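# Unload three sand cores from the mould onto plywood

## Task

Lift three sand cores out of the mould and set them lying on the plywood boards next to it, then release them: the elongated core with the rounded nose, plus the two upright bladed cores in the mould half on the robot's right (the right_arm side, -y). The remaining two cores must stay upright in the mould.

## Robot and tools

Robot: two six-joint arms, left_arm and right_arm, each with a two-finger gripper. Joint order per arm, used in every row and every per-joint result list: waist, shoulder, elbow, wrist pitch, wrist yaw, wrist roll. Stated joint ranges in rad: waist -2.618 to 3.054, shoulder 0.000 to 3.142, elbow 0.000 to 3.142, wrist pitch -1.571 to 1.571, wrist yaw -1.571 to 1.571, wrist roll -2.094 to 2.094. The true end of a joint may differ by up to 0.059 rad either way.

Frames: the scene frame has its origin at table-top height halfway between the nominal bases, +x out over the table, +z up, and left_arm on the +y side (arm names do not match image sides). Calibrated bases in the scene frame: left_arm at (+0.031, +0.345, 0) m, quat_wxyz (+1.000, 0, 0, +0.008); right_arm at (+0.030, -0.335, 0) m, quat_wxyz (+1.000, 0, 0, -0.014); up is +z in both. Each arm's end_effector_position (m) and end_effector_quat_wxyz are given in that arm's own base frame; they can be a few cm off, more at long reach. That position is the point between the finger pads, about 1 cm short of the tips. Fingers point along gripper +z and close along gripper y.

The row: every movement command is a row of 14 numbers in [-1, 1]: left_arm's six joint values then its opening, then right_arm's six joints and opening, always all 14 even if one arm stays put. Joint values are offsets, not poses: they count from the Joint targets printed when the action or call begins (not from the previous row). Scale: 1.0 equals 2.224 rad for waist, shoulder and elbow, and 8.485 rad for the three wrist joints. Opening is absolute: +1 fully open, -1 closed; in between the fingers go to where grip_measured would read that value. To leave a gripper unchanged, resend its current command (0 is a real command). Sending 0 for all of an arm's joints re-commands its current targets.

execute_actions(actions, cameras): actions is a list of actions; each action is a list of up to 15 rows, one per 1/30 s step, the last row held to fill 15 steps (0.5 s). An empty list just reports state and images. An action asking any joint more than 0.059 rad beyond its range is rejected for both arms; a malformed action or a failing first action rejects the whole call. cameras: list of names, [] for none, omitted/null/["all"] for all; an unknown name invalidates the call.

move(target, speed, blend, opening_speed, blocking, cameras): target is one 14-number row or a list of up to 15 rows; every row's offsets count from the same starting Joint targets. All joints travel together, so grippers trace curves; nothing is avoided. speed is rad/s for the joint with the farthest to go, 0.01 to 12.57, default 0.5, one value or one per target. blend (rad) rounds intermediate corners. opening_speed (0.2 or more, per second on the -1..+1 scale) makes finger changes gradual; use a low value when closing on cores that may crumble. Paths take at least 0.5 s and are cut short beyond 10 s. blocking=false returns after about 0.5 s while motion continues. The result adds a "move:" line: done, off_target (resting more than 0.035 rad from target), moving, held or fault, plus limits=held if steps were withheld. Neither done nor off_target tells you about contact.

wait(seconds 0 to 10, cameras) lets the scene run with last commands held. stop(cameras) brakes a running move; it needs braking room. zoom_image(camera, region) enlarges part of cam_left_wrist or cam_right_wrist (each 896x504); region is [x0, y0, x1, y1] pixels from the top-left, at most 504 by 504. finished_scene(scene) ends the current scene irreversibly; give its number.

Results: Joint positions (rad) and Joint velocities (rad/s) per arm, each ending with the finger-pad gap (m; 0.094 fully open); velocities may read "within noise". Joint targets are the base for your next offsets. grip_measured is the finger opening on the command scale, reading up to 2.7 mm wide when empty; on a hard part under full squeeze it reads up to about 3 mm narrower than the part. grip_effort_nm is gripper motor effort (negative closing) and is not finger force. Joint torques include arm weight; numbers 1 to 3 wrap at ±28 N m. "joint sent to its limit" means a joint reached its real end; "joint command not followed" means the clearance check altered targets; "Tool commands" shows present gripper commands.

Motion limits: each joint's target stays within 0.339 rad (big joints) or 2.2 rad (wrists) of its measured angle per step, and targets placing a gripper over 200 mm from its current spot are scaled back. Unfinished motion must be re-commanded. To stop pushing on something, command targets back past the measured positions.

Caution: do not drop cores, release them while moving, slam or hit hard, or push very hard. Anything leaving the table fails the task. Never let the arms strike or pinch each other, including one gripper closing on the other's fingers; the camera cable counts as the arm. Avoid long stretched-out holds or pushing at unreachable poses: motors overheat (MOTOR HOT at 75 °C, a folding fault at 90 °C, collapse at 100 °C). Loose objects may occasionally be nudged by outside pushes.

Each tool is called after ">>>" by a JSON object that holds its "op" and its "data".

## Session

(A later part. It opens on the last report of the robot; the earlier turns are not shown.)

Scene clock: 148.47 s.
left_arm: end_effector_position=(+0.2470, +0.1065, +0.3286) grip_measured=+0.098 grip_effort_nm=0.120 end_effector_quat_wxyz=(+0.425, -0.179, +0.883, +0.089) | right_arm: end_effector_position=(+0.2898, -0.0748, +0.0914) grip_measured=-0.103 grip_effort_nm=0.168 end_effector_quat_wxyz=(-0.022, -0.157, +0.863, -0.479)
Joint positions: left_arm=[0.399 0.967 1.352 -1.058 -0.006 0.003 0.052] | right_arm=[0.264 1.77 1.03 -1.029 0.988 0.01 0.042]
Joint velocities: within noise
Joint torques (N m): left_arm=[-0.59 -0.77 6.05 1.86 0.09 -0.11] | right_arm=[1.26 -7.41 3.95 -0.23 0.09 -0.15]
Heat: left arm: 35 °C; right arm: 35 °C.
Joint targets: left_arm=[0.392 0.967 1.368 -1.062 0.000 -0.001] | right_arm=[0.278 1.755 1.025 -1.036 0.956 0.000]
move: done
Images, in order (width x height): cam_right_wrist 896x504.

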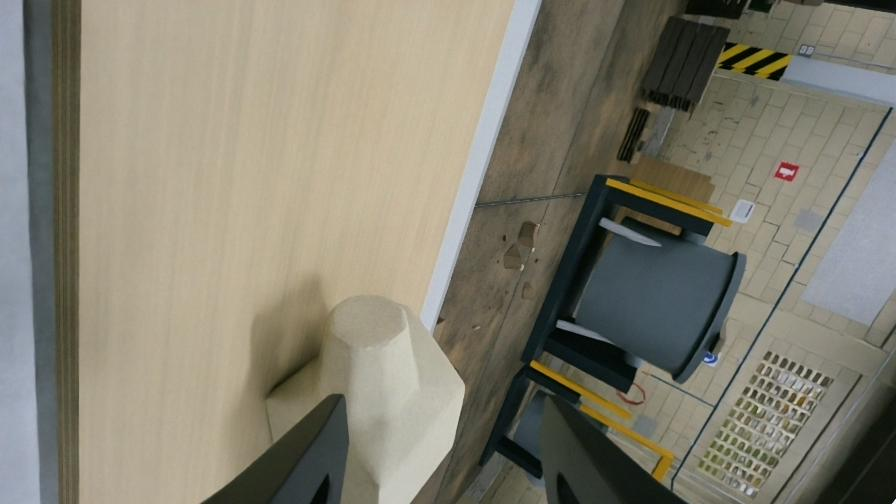

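>>> {"op": "move", "data": {"target": [[0,0,0,0,0,0,0.1,0,-0.2046,0.0562,0,0,0,-0.1],[-0.5809,0,0,0.1014,0,0,0.1,0.0495,-0.2496,0.1237,0.0985,-0.1127,0,-0.1],[-0.5809,0.027,-0.3561,0.1989,0,0,0.1,0.0495,-0.1389,-0.1258,0.1694,-0.1127,0,0.6]], "speed": 0.8, "blend": 0.08}}

Scene clock: 161.70 s.
left_arm: end_effector_position=(+0.2368, -0.2918, +0.3320) grip_measured=+0.098 grip_effort_nm=0.115 end_effector_quat_wxyz=(+0.687, +0.280, +0.585, -0.327) | right_arm: end_effector_position=(+0.4164, +0.1667, +0.1881) grip_measured=+0.597 grip_effort_nm=0.178 end_effector_quat_wxyz=(+0.571, -0.151, +0.800, +0.107)
Joint positions: left_arm=[-0.893 1.027 0.58 0.604 -0.002 0.002 0.052] | right_arm=[0.382 1.446 0.749 0.365 0.01 0.001 0.075]
Joint velocities: within noise
Joint torques (N m): left_arm=[-0.59 -2.18 5.55 2.36 0.06 -0.11] | right_arm=[0.53 -5.18 5.71 1.87 -0.11 -0.06]
Heat: left arm: 36 °C; right arm: 35 °C.
Joint targets: left_arm=[-0.900 1.027 0.576 0.625 0.000 -0.001] | right_arm=[0.388 1.447 0.745 0.401 0.000 0.000]
move: off_target (right_arm); target 3's new numbers were sent with right_arm's wrist pitch 0.037 rad from that target; right_arm: the wrist pitch is farthest, 0.036 rad from its target

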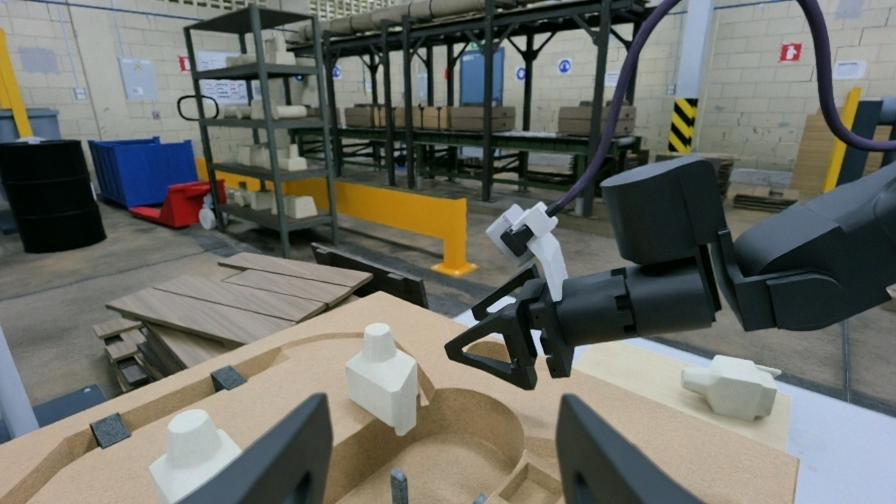

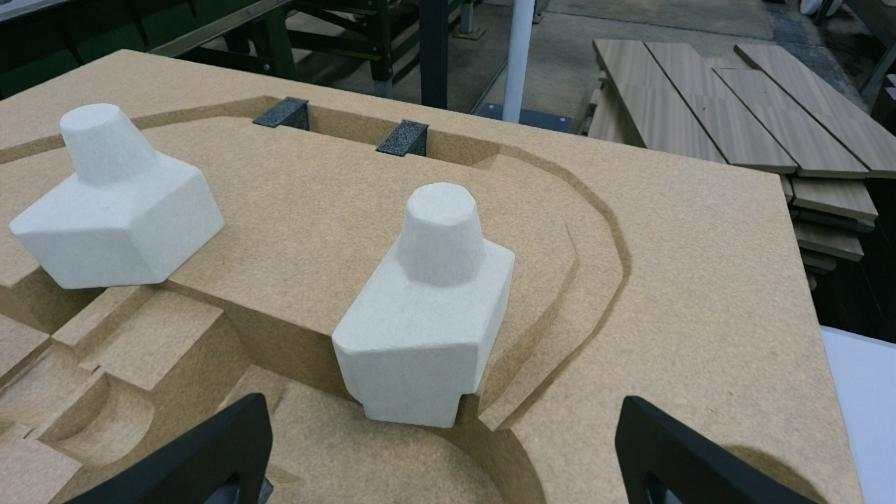

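>>> {"op": "move", "data": {"target": [[0,0,0,0,0,0,0.1,0,0.1767,0.1522,0.006,0,0,0.6],[0,0,0,0,0,0,0.1,0,0.1767,0.1522,0.006,0,0,-0.75]], "speed": 0.3, "opening_speed": 0.8}}

Scene clock: 171.37 s.
left_arm: end_effector_position=(+0.2367, -0.2918, +0.3322) grip_measured=+0.098 grip_effort_nm=0.115 end_effector_quat_wxyz=(+0.687, +0.280, +0.585, -0.327) | right_arm: end_effector_position=(+0.4977, +0.1997, +0.1555) grip_measured=-0.323 grip_effort_nm=-1.004 end_effector_quat_wxyz=(+0.558, -0.154, +0.809, +0.105)
Joint positions: left_arm=[-0.893 1.027 0.58 0.605 -0.002 0.002 0.052] | right_arm=[0.382 1.83 1.049 0.418 0.008 0.001 0.032]
Joint velocities: within noise
Joint torques (N m): left_arm=[-0.59 -2.17 5.49 2.37 0.05 -0.11] | right_arm=[0.53 -7.41 8.47 1.83 -0.09 -0.05]
Heat: left arm: 38 °C; right arm: 37 °C.
Joint targets: left_arm=[-0.900 1.027 0.576 0.625 0.000 -0.001] | right_arm=[0.388 1.840 1.083 0.452 0.000 0.000]
move: done; target 2's new numbers were sent with right_arm's wrist pitch 0.037 rad from that target

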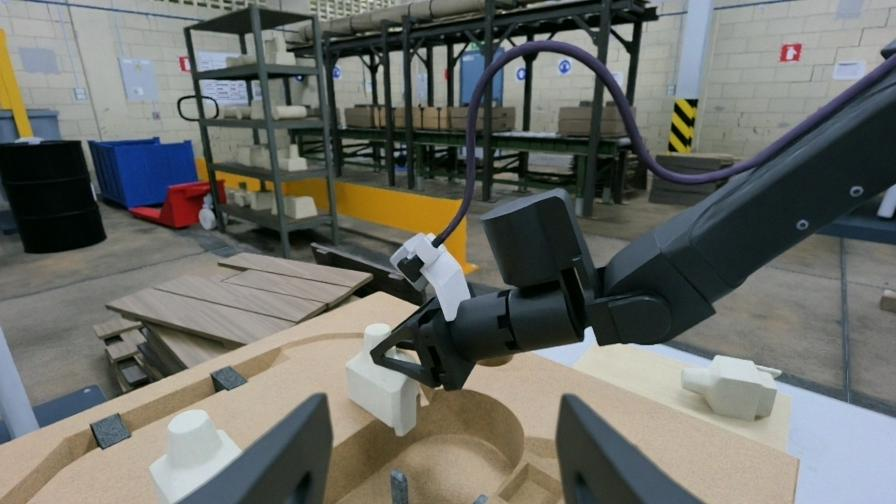

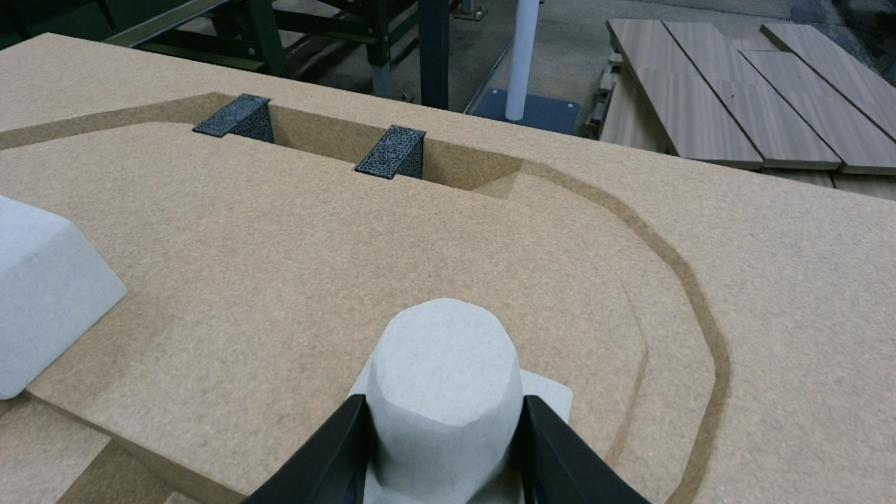

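>>> {"op": "move", "data": {"target": [[0,0,0,0,0,0,0.1,0,-0.0472,0.0873,-0.0352,0,0,-0.75],[0,0,0,0,0,0,0.1,0,-0.0551,0.2218,-0.0726,0,0,-0.75],[0,0,0,0,0,0,0.1,0,-0.2644,0.1358,-0.0886,0,0,-0.75],[0,0,0,0,0,0,0.1,-0.4411,-0.2644,0.1358,-0.0886,0,0,-0.75]], "speed": [0.3,0.3,0.6,0.7], "blend": [0.03,0.03,0.1,0]}}

>>> {"op": "move", "data": {"target": [[0,0,0,0,0,0,0.1,0,0.3696,0.3215,-0.145,-0.0411,0.1261,-0.75],[0,0,0,0,0,0,0.1,0,0.4002,0.2194,-0.118,-0.0411,0.1261,-0.75]], "speed": [0.6,0.2]}}

>>> {"op": "zoom_image", "data": {"camera": "cam_left_wrist", "region": [560, 200, 840, 460]}}

Scene clock: 192.10 s.
left_arm: end_effector_position=(+0.2367, -0.2918, +0.3322) grip_measured=+0.098 grip_effort_nm=0.125 end_effector_quat_wxyz=(+0.687, +0.280, +0.585, -0.327) | right_arm: end_effector_position=(+0.3500, -0.2372, +0.3864) grip_measured=-0.326 grip_effort_nm=-1.004 end_effector_quat_wxyz=(+0.575, +0.237, +0.763, -0.179)
Joint positions: left_arm=[-0.893 1.027 0.58 0.605 -0.002 0.002 0.052] | right_arm=[-0.594 1.285 1.38 -0.374 0.009 0.001 0.032]
Joint velocities: within noise
Joint torques (N m): left_arm=[-0.53 -2.25 5.42 2.35 0.04 -0.11] | right_arm=[0.02 -6.79 6.53 2.24 -0.05 -0.05]
Heat: left arm: 40 °C; right arm: 41 °C.
Joint targets: left_arm=[-0.900 1.027 0.576 0.625 0.000 -0.001] | right_arm=[-0.592 1.252 1.386 -0.300 0.000 0.000]
move: off_target (right_arm); right_arm: the wrist pitch is farthest, 0.074 rad from its target

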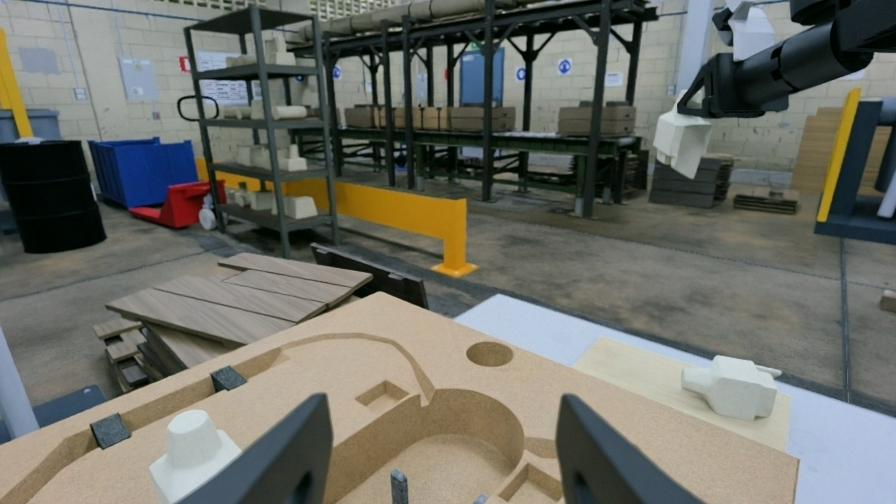

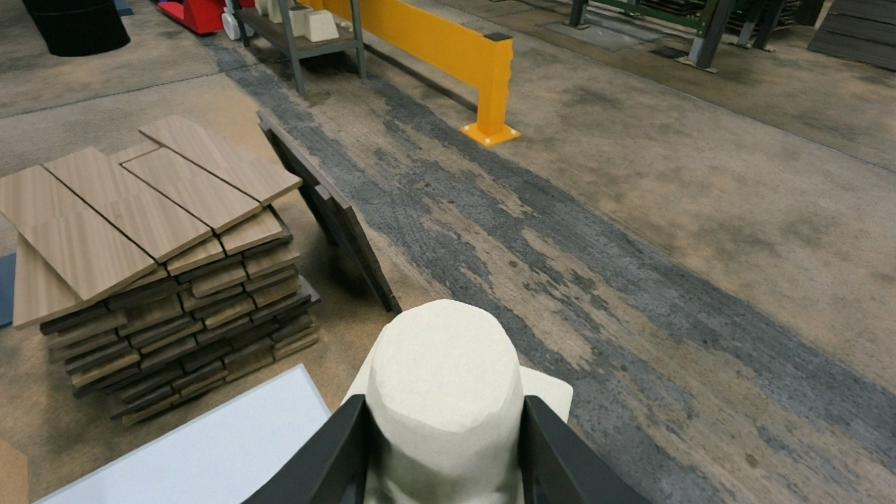

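Scene clock: 196.00 s.
left_arm: end_effector_position=(+0.2367, -0.2918, +0.3322) grip_measured=+0.098 grip_effort_nm=0.115 end_effector_quat_wxyz=(+0.687, +0.280, +0.585, -0.327) | right_arm: end_effector_position=(+0.3739, -0.1850, +0.0928) grip_measured=-0.327 grip_effort_nm=-0.999 end_effector_quat_wxyz=(-0.040, +0.728, +0.668, +0.151)
Joint positions: left_arm=[-0.893 1.027 0.58 0.605 -0.002 0.002 0.052] | right_arm=[-0.594 2.144 1.873 -1.307 -0.314 1.061 0.032]
Joint velocities: within noise
Joint torques (N m): left_arm=[-0.49 -2.19 5.46 2.37 0.04 -0.09] | right_arm=[0.12 -9.99 5.14 0.13 -0.5 0.07]
Heat: left arm: 40 °C; right arm: 40 °C.
Joint targets: left_arm=[-0.900 1.027 0.576 0.625 0.000 -0.001] | right_arm=[-0.592 2.142 1.873 -1.301 -0.349 1.070]
move: done

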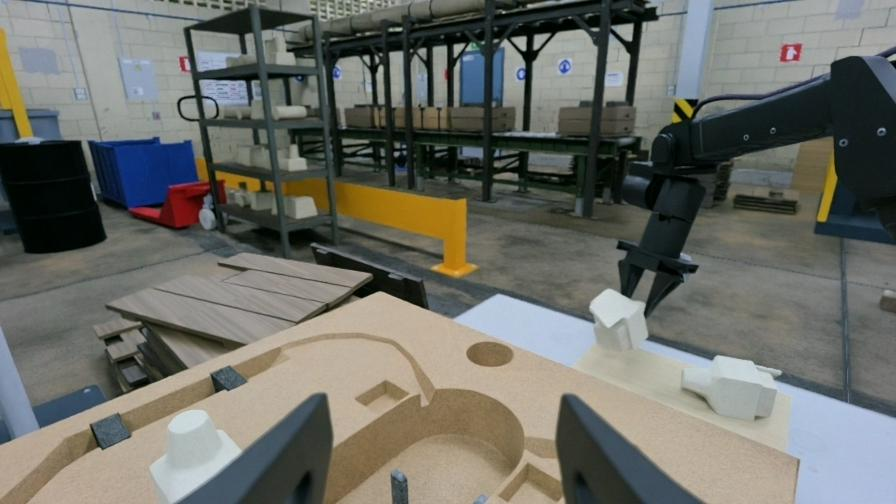

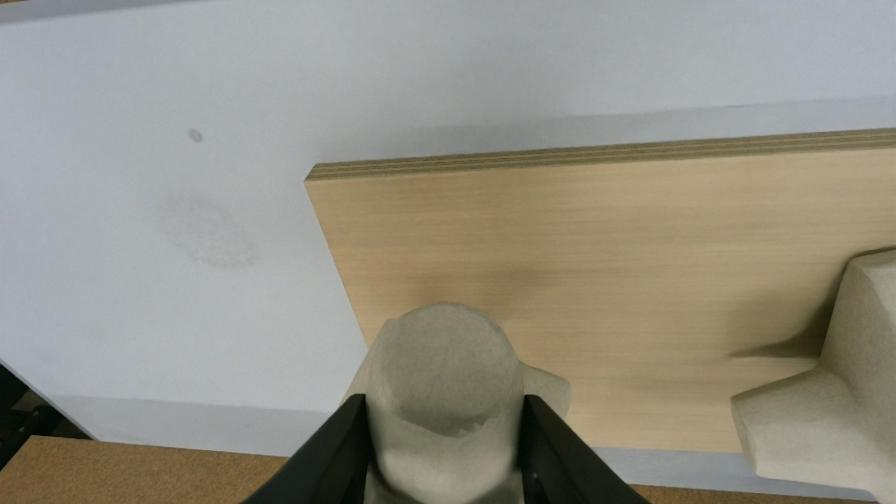

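Scaled by 1.800.

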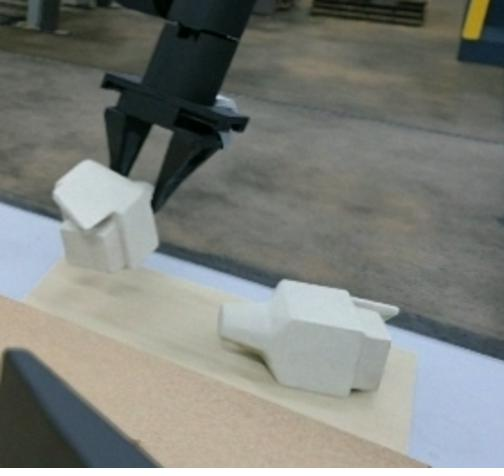

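>>> {"op": "move", "data": {"target": [0,0,0,0,0,0,0.1,0,0.0081,-0.0737,0.0166,0,0,-0.75], "speed": 0.08}}

>>> {"op": "zoom_image", "data": {"camera": "cam_left_wrist", "region": [560, 240, 780, 440]}}

Scene clock: 202.70 s.
left_arm: end_effector_position=(+0.2367, -0.2918, +0.3322) grip_measured=+0.098 grip_effort_nm=0.120 end_effector_quat_wxyz=(+0.687, +0.280, +0.585, -0.327) | right_arm: end_effector_position=(+0.3724, -0.1779, +0.0583) grip_measured=-0.327 grip_effort_nm=-0.999 end_effector_quat_wxyz=(-0.049, +0.727, +0.664, +0.168)
Joint positions: left_arm=[-0.893 1.027 0.58 0.605 -0.002 0.002 0.052] | right_arm=[-0.598 2.149 1.734 -1.174 -0.352 1.061 0.032]
Joint velocities: within noise
Joint torques (N m): left_arm=[-0.44 -2.15 5.5 2.37 0.05 -0.1] | right_arm=[0.4 -8.94 3.25 0.22 -0.14 0.06]
Heat: left arm: 41 °C; right arm: 40 °C.
Joint targets: left_arm=[-0.900 1.027 0.576 0.625 0.000 -0.001] | right_arm=[-0.593 2.160 1.710 -1.160 -0.349 1.070]
move: done

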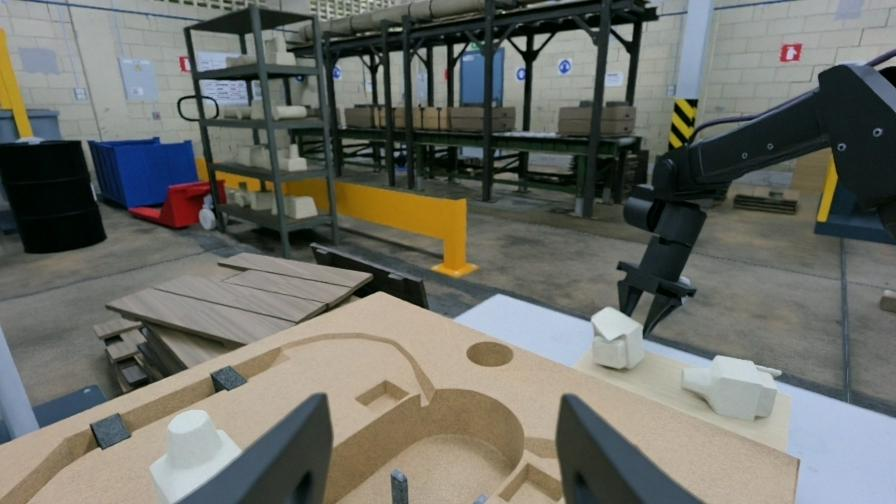

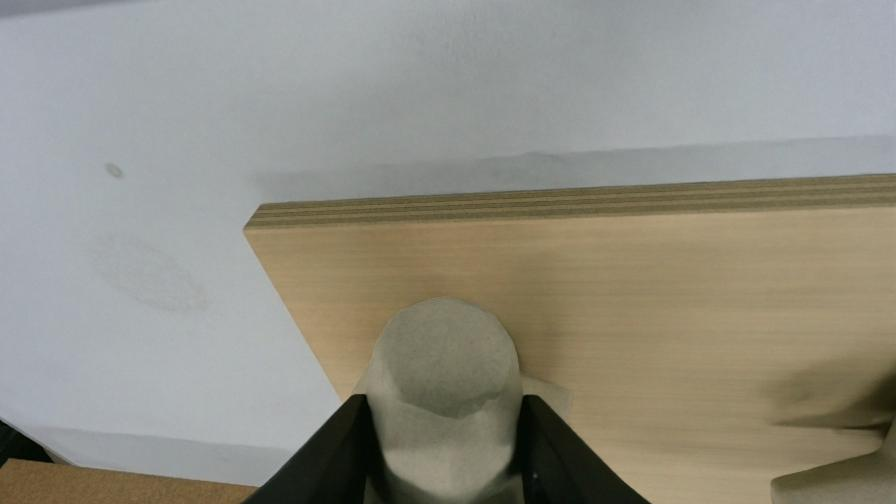

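Scaled by 2.291.

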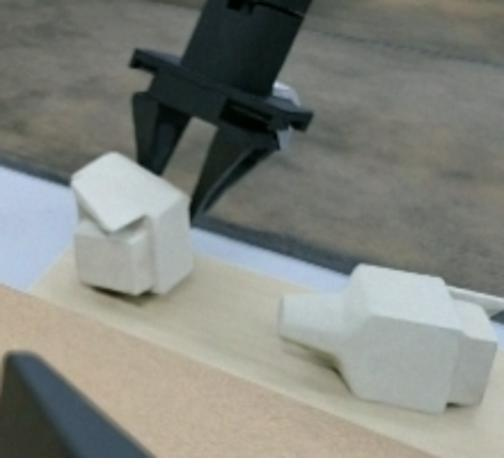

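>>> {"op": "move", "data": {"target": [[0,0,0,0,0,0,0.1,0,0.003,-0.007,0.002,0,0,-0.75],[0,0,0,0,0,0,0.1,0,0.003,-0.007,0.002,0,0,0]], "speed": 0.08, "opening_speed": 0.3}}

Scene clock: 207.53 s.
left_arm: end_effector_position=(+0.2367, -0.2918, +0.3322) grip_measured=+0.098 grip_effort_nm=0.125 end_effector_quat_wxyz=(+0.687, +0.280, +0.585, -0.327) | right_arm: end_effector_position=(+0.3685, -0.1766, +0.0491) grip_measured=-0.003 grip_effort_nm=0.178 end_effector_quat_wxyz=(-0.056, +0.729, +0.661, +0.167)
Joint positions: left_arm=[-0.893 1.027 0.58 0.605 -0.002 0.002 0.052] | right_arm=[-0.6 2.153 1.703 -1.154 -0.352 1.062 0.047]
Joint velocities: within noise
Joint torques (N m): left_arm=[-0.53 -2.19 5.57 2.39 0.04 -0.1] | right_arm=[0.62 -8.76 4.27 0.16 -0.14 0.05]
Heat: left arm: 41 °C; right arm: 40 °C.
Joint targets: left_arm=[-0.900 1.027 0.576 0.625 0.000 -0.001] | right_arm=[-0.593 2.167 1.694 -1.143 -0.349 1.070]
move: done

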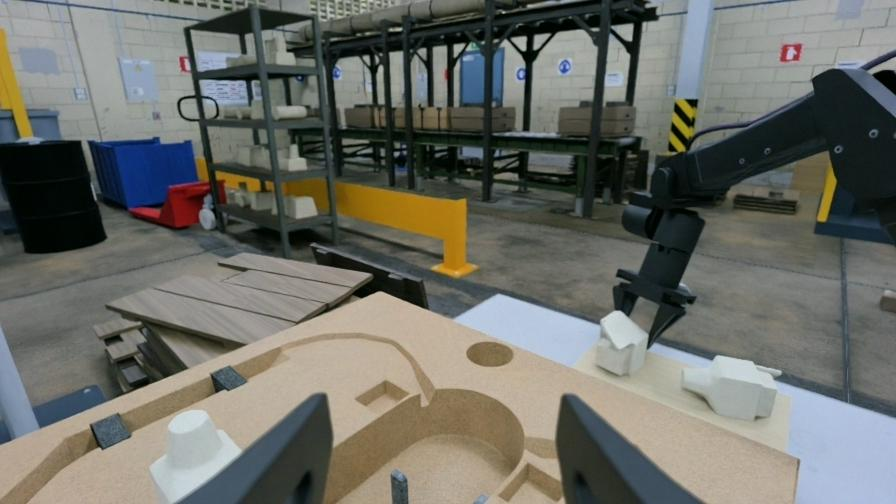

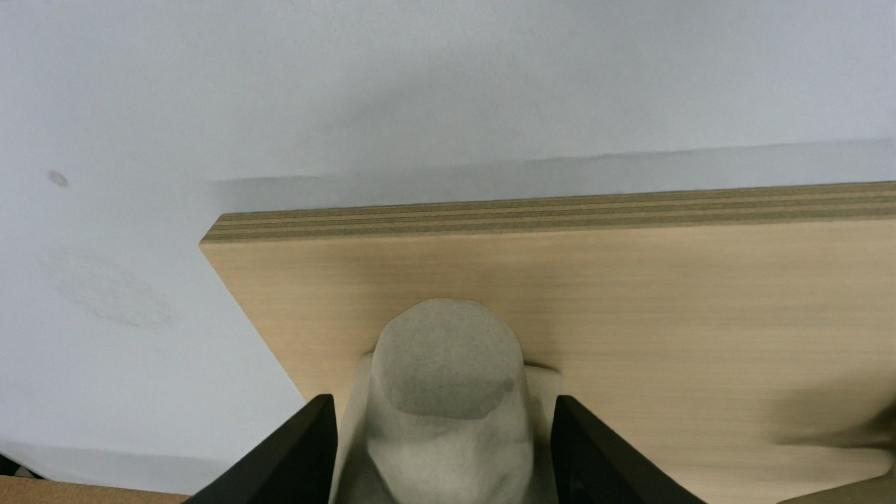

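Released softly; now withdrawing as before.

>>> {"op": "move", "data": {"target": [[0,0,0,0,0,0,0.1,0,0,0,0,0,0,0.2],[0,0,0,0,0,0,0.1,-0.02,-0.09,0.06,0,0,0,0.2],[0,0,0,0,0,0,0.1,-0.02,-0.25,0.15,0,0.04,-0.125,0.2]], "speed": [0.5,0.4,0.8], "opening_speed": 0.5}}

Scene clock: 213.37 s.
left_arm: end_effector_position=(+0.2367, -0.2918, +0.3322) grip_measured=+0.098 grip_effort_nm=0.125 end_effector_quat_wxyz=(+0.687, +0.280, +0.585, -0.327) | right_arm: end_effector_position=(+0.3393, -0.2442, +0.3568) grip_measured=+0.197 grip_effort_nm=0.178 end_effector_quat_wxyz=(+0.375, +0.291, +0.873, -0.111)
Joint positions: left_arm=[-0.893 1.027 0.58 0.605 -0.002 0.002 0.052] | right_arm=[-0.633 1.624 2.006 -1.148 -0.017 0.017 0.056]
Joint velocities: within noise
Joint torques (N m): left_arm=[-0.64 -2.22 5.45 2.36 0.05 -0.11] | right_arm=[-0.31 -6.87 6.83 1.28 0.05 -0.12]
Heat: left arm: 42 °C; right arm: 40 °C.
Joint targets: left_arm=[-0.900 1.027 0.576 0.625 0.000 -0.001] | right_arm=[-0.637 1.610 2.028 -1.143 -0.009 0.010]
move: done

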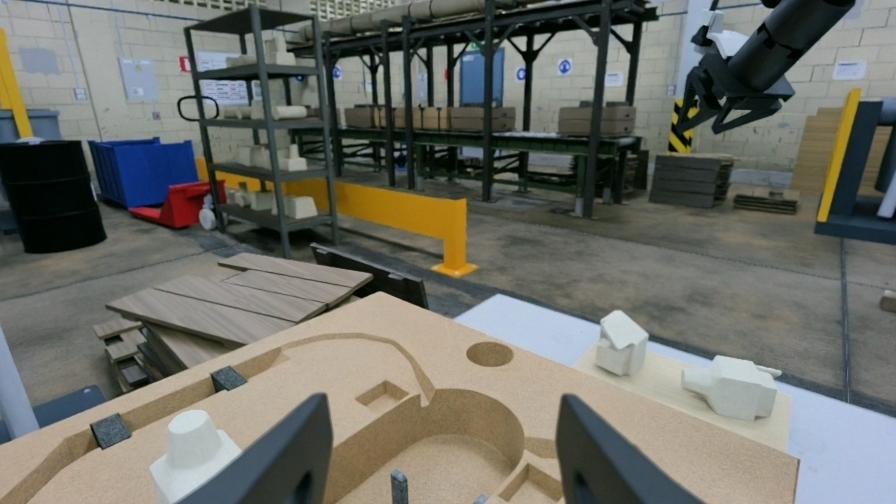

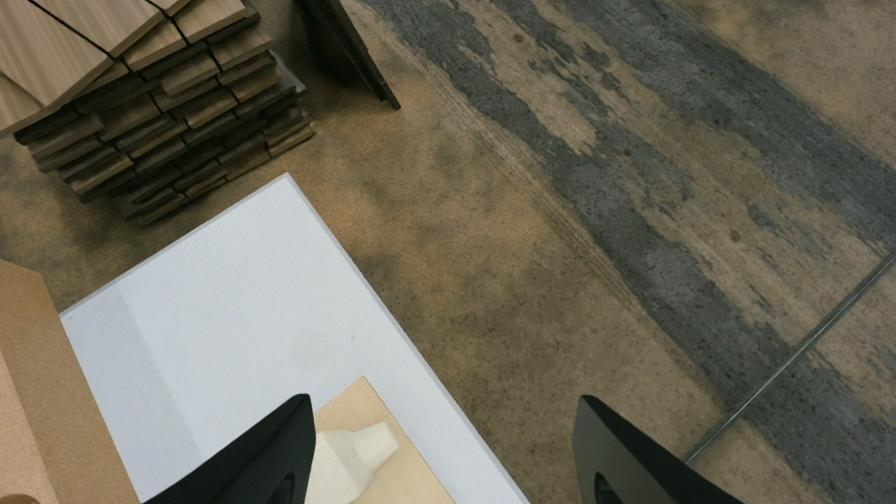

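>>> {"op": "finished_scene", "data": {"scene": 2}}

The scene is finished: the task was done.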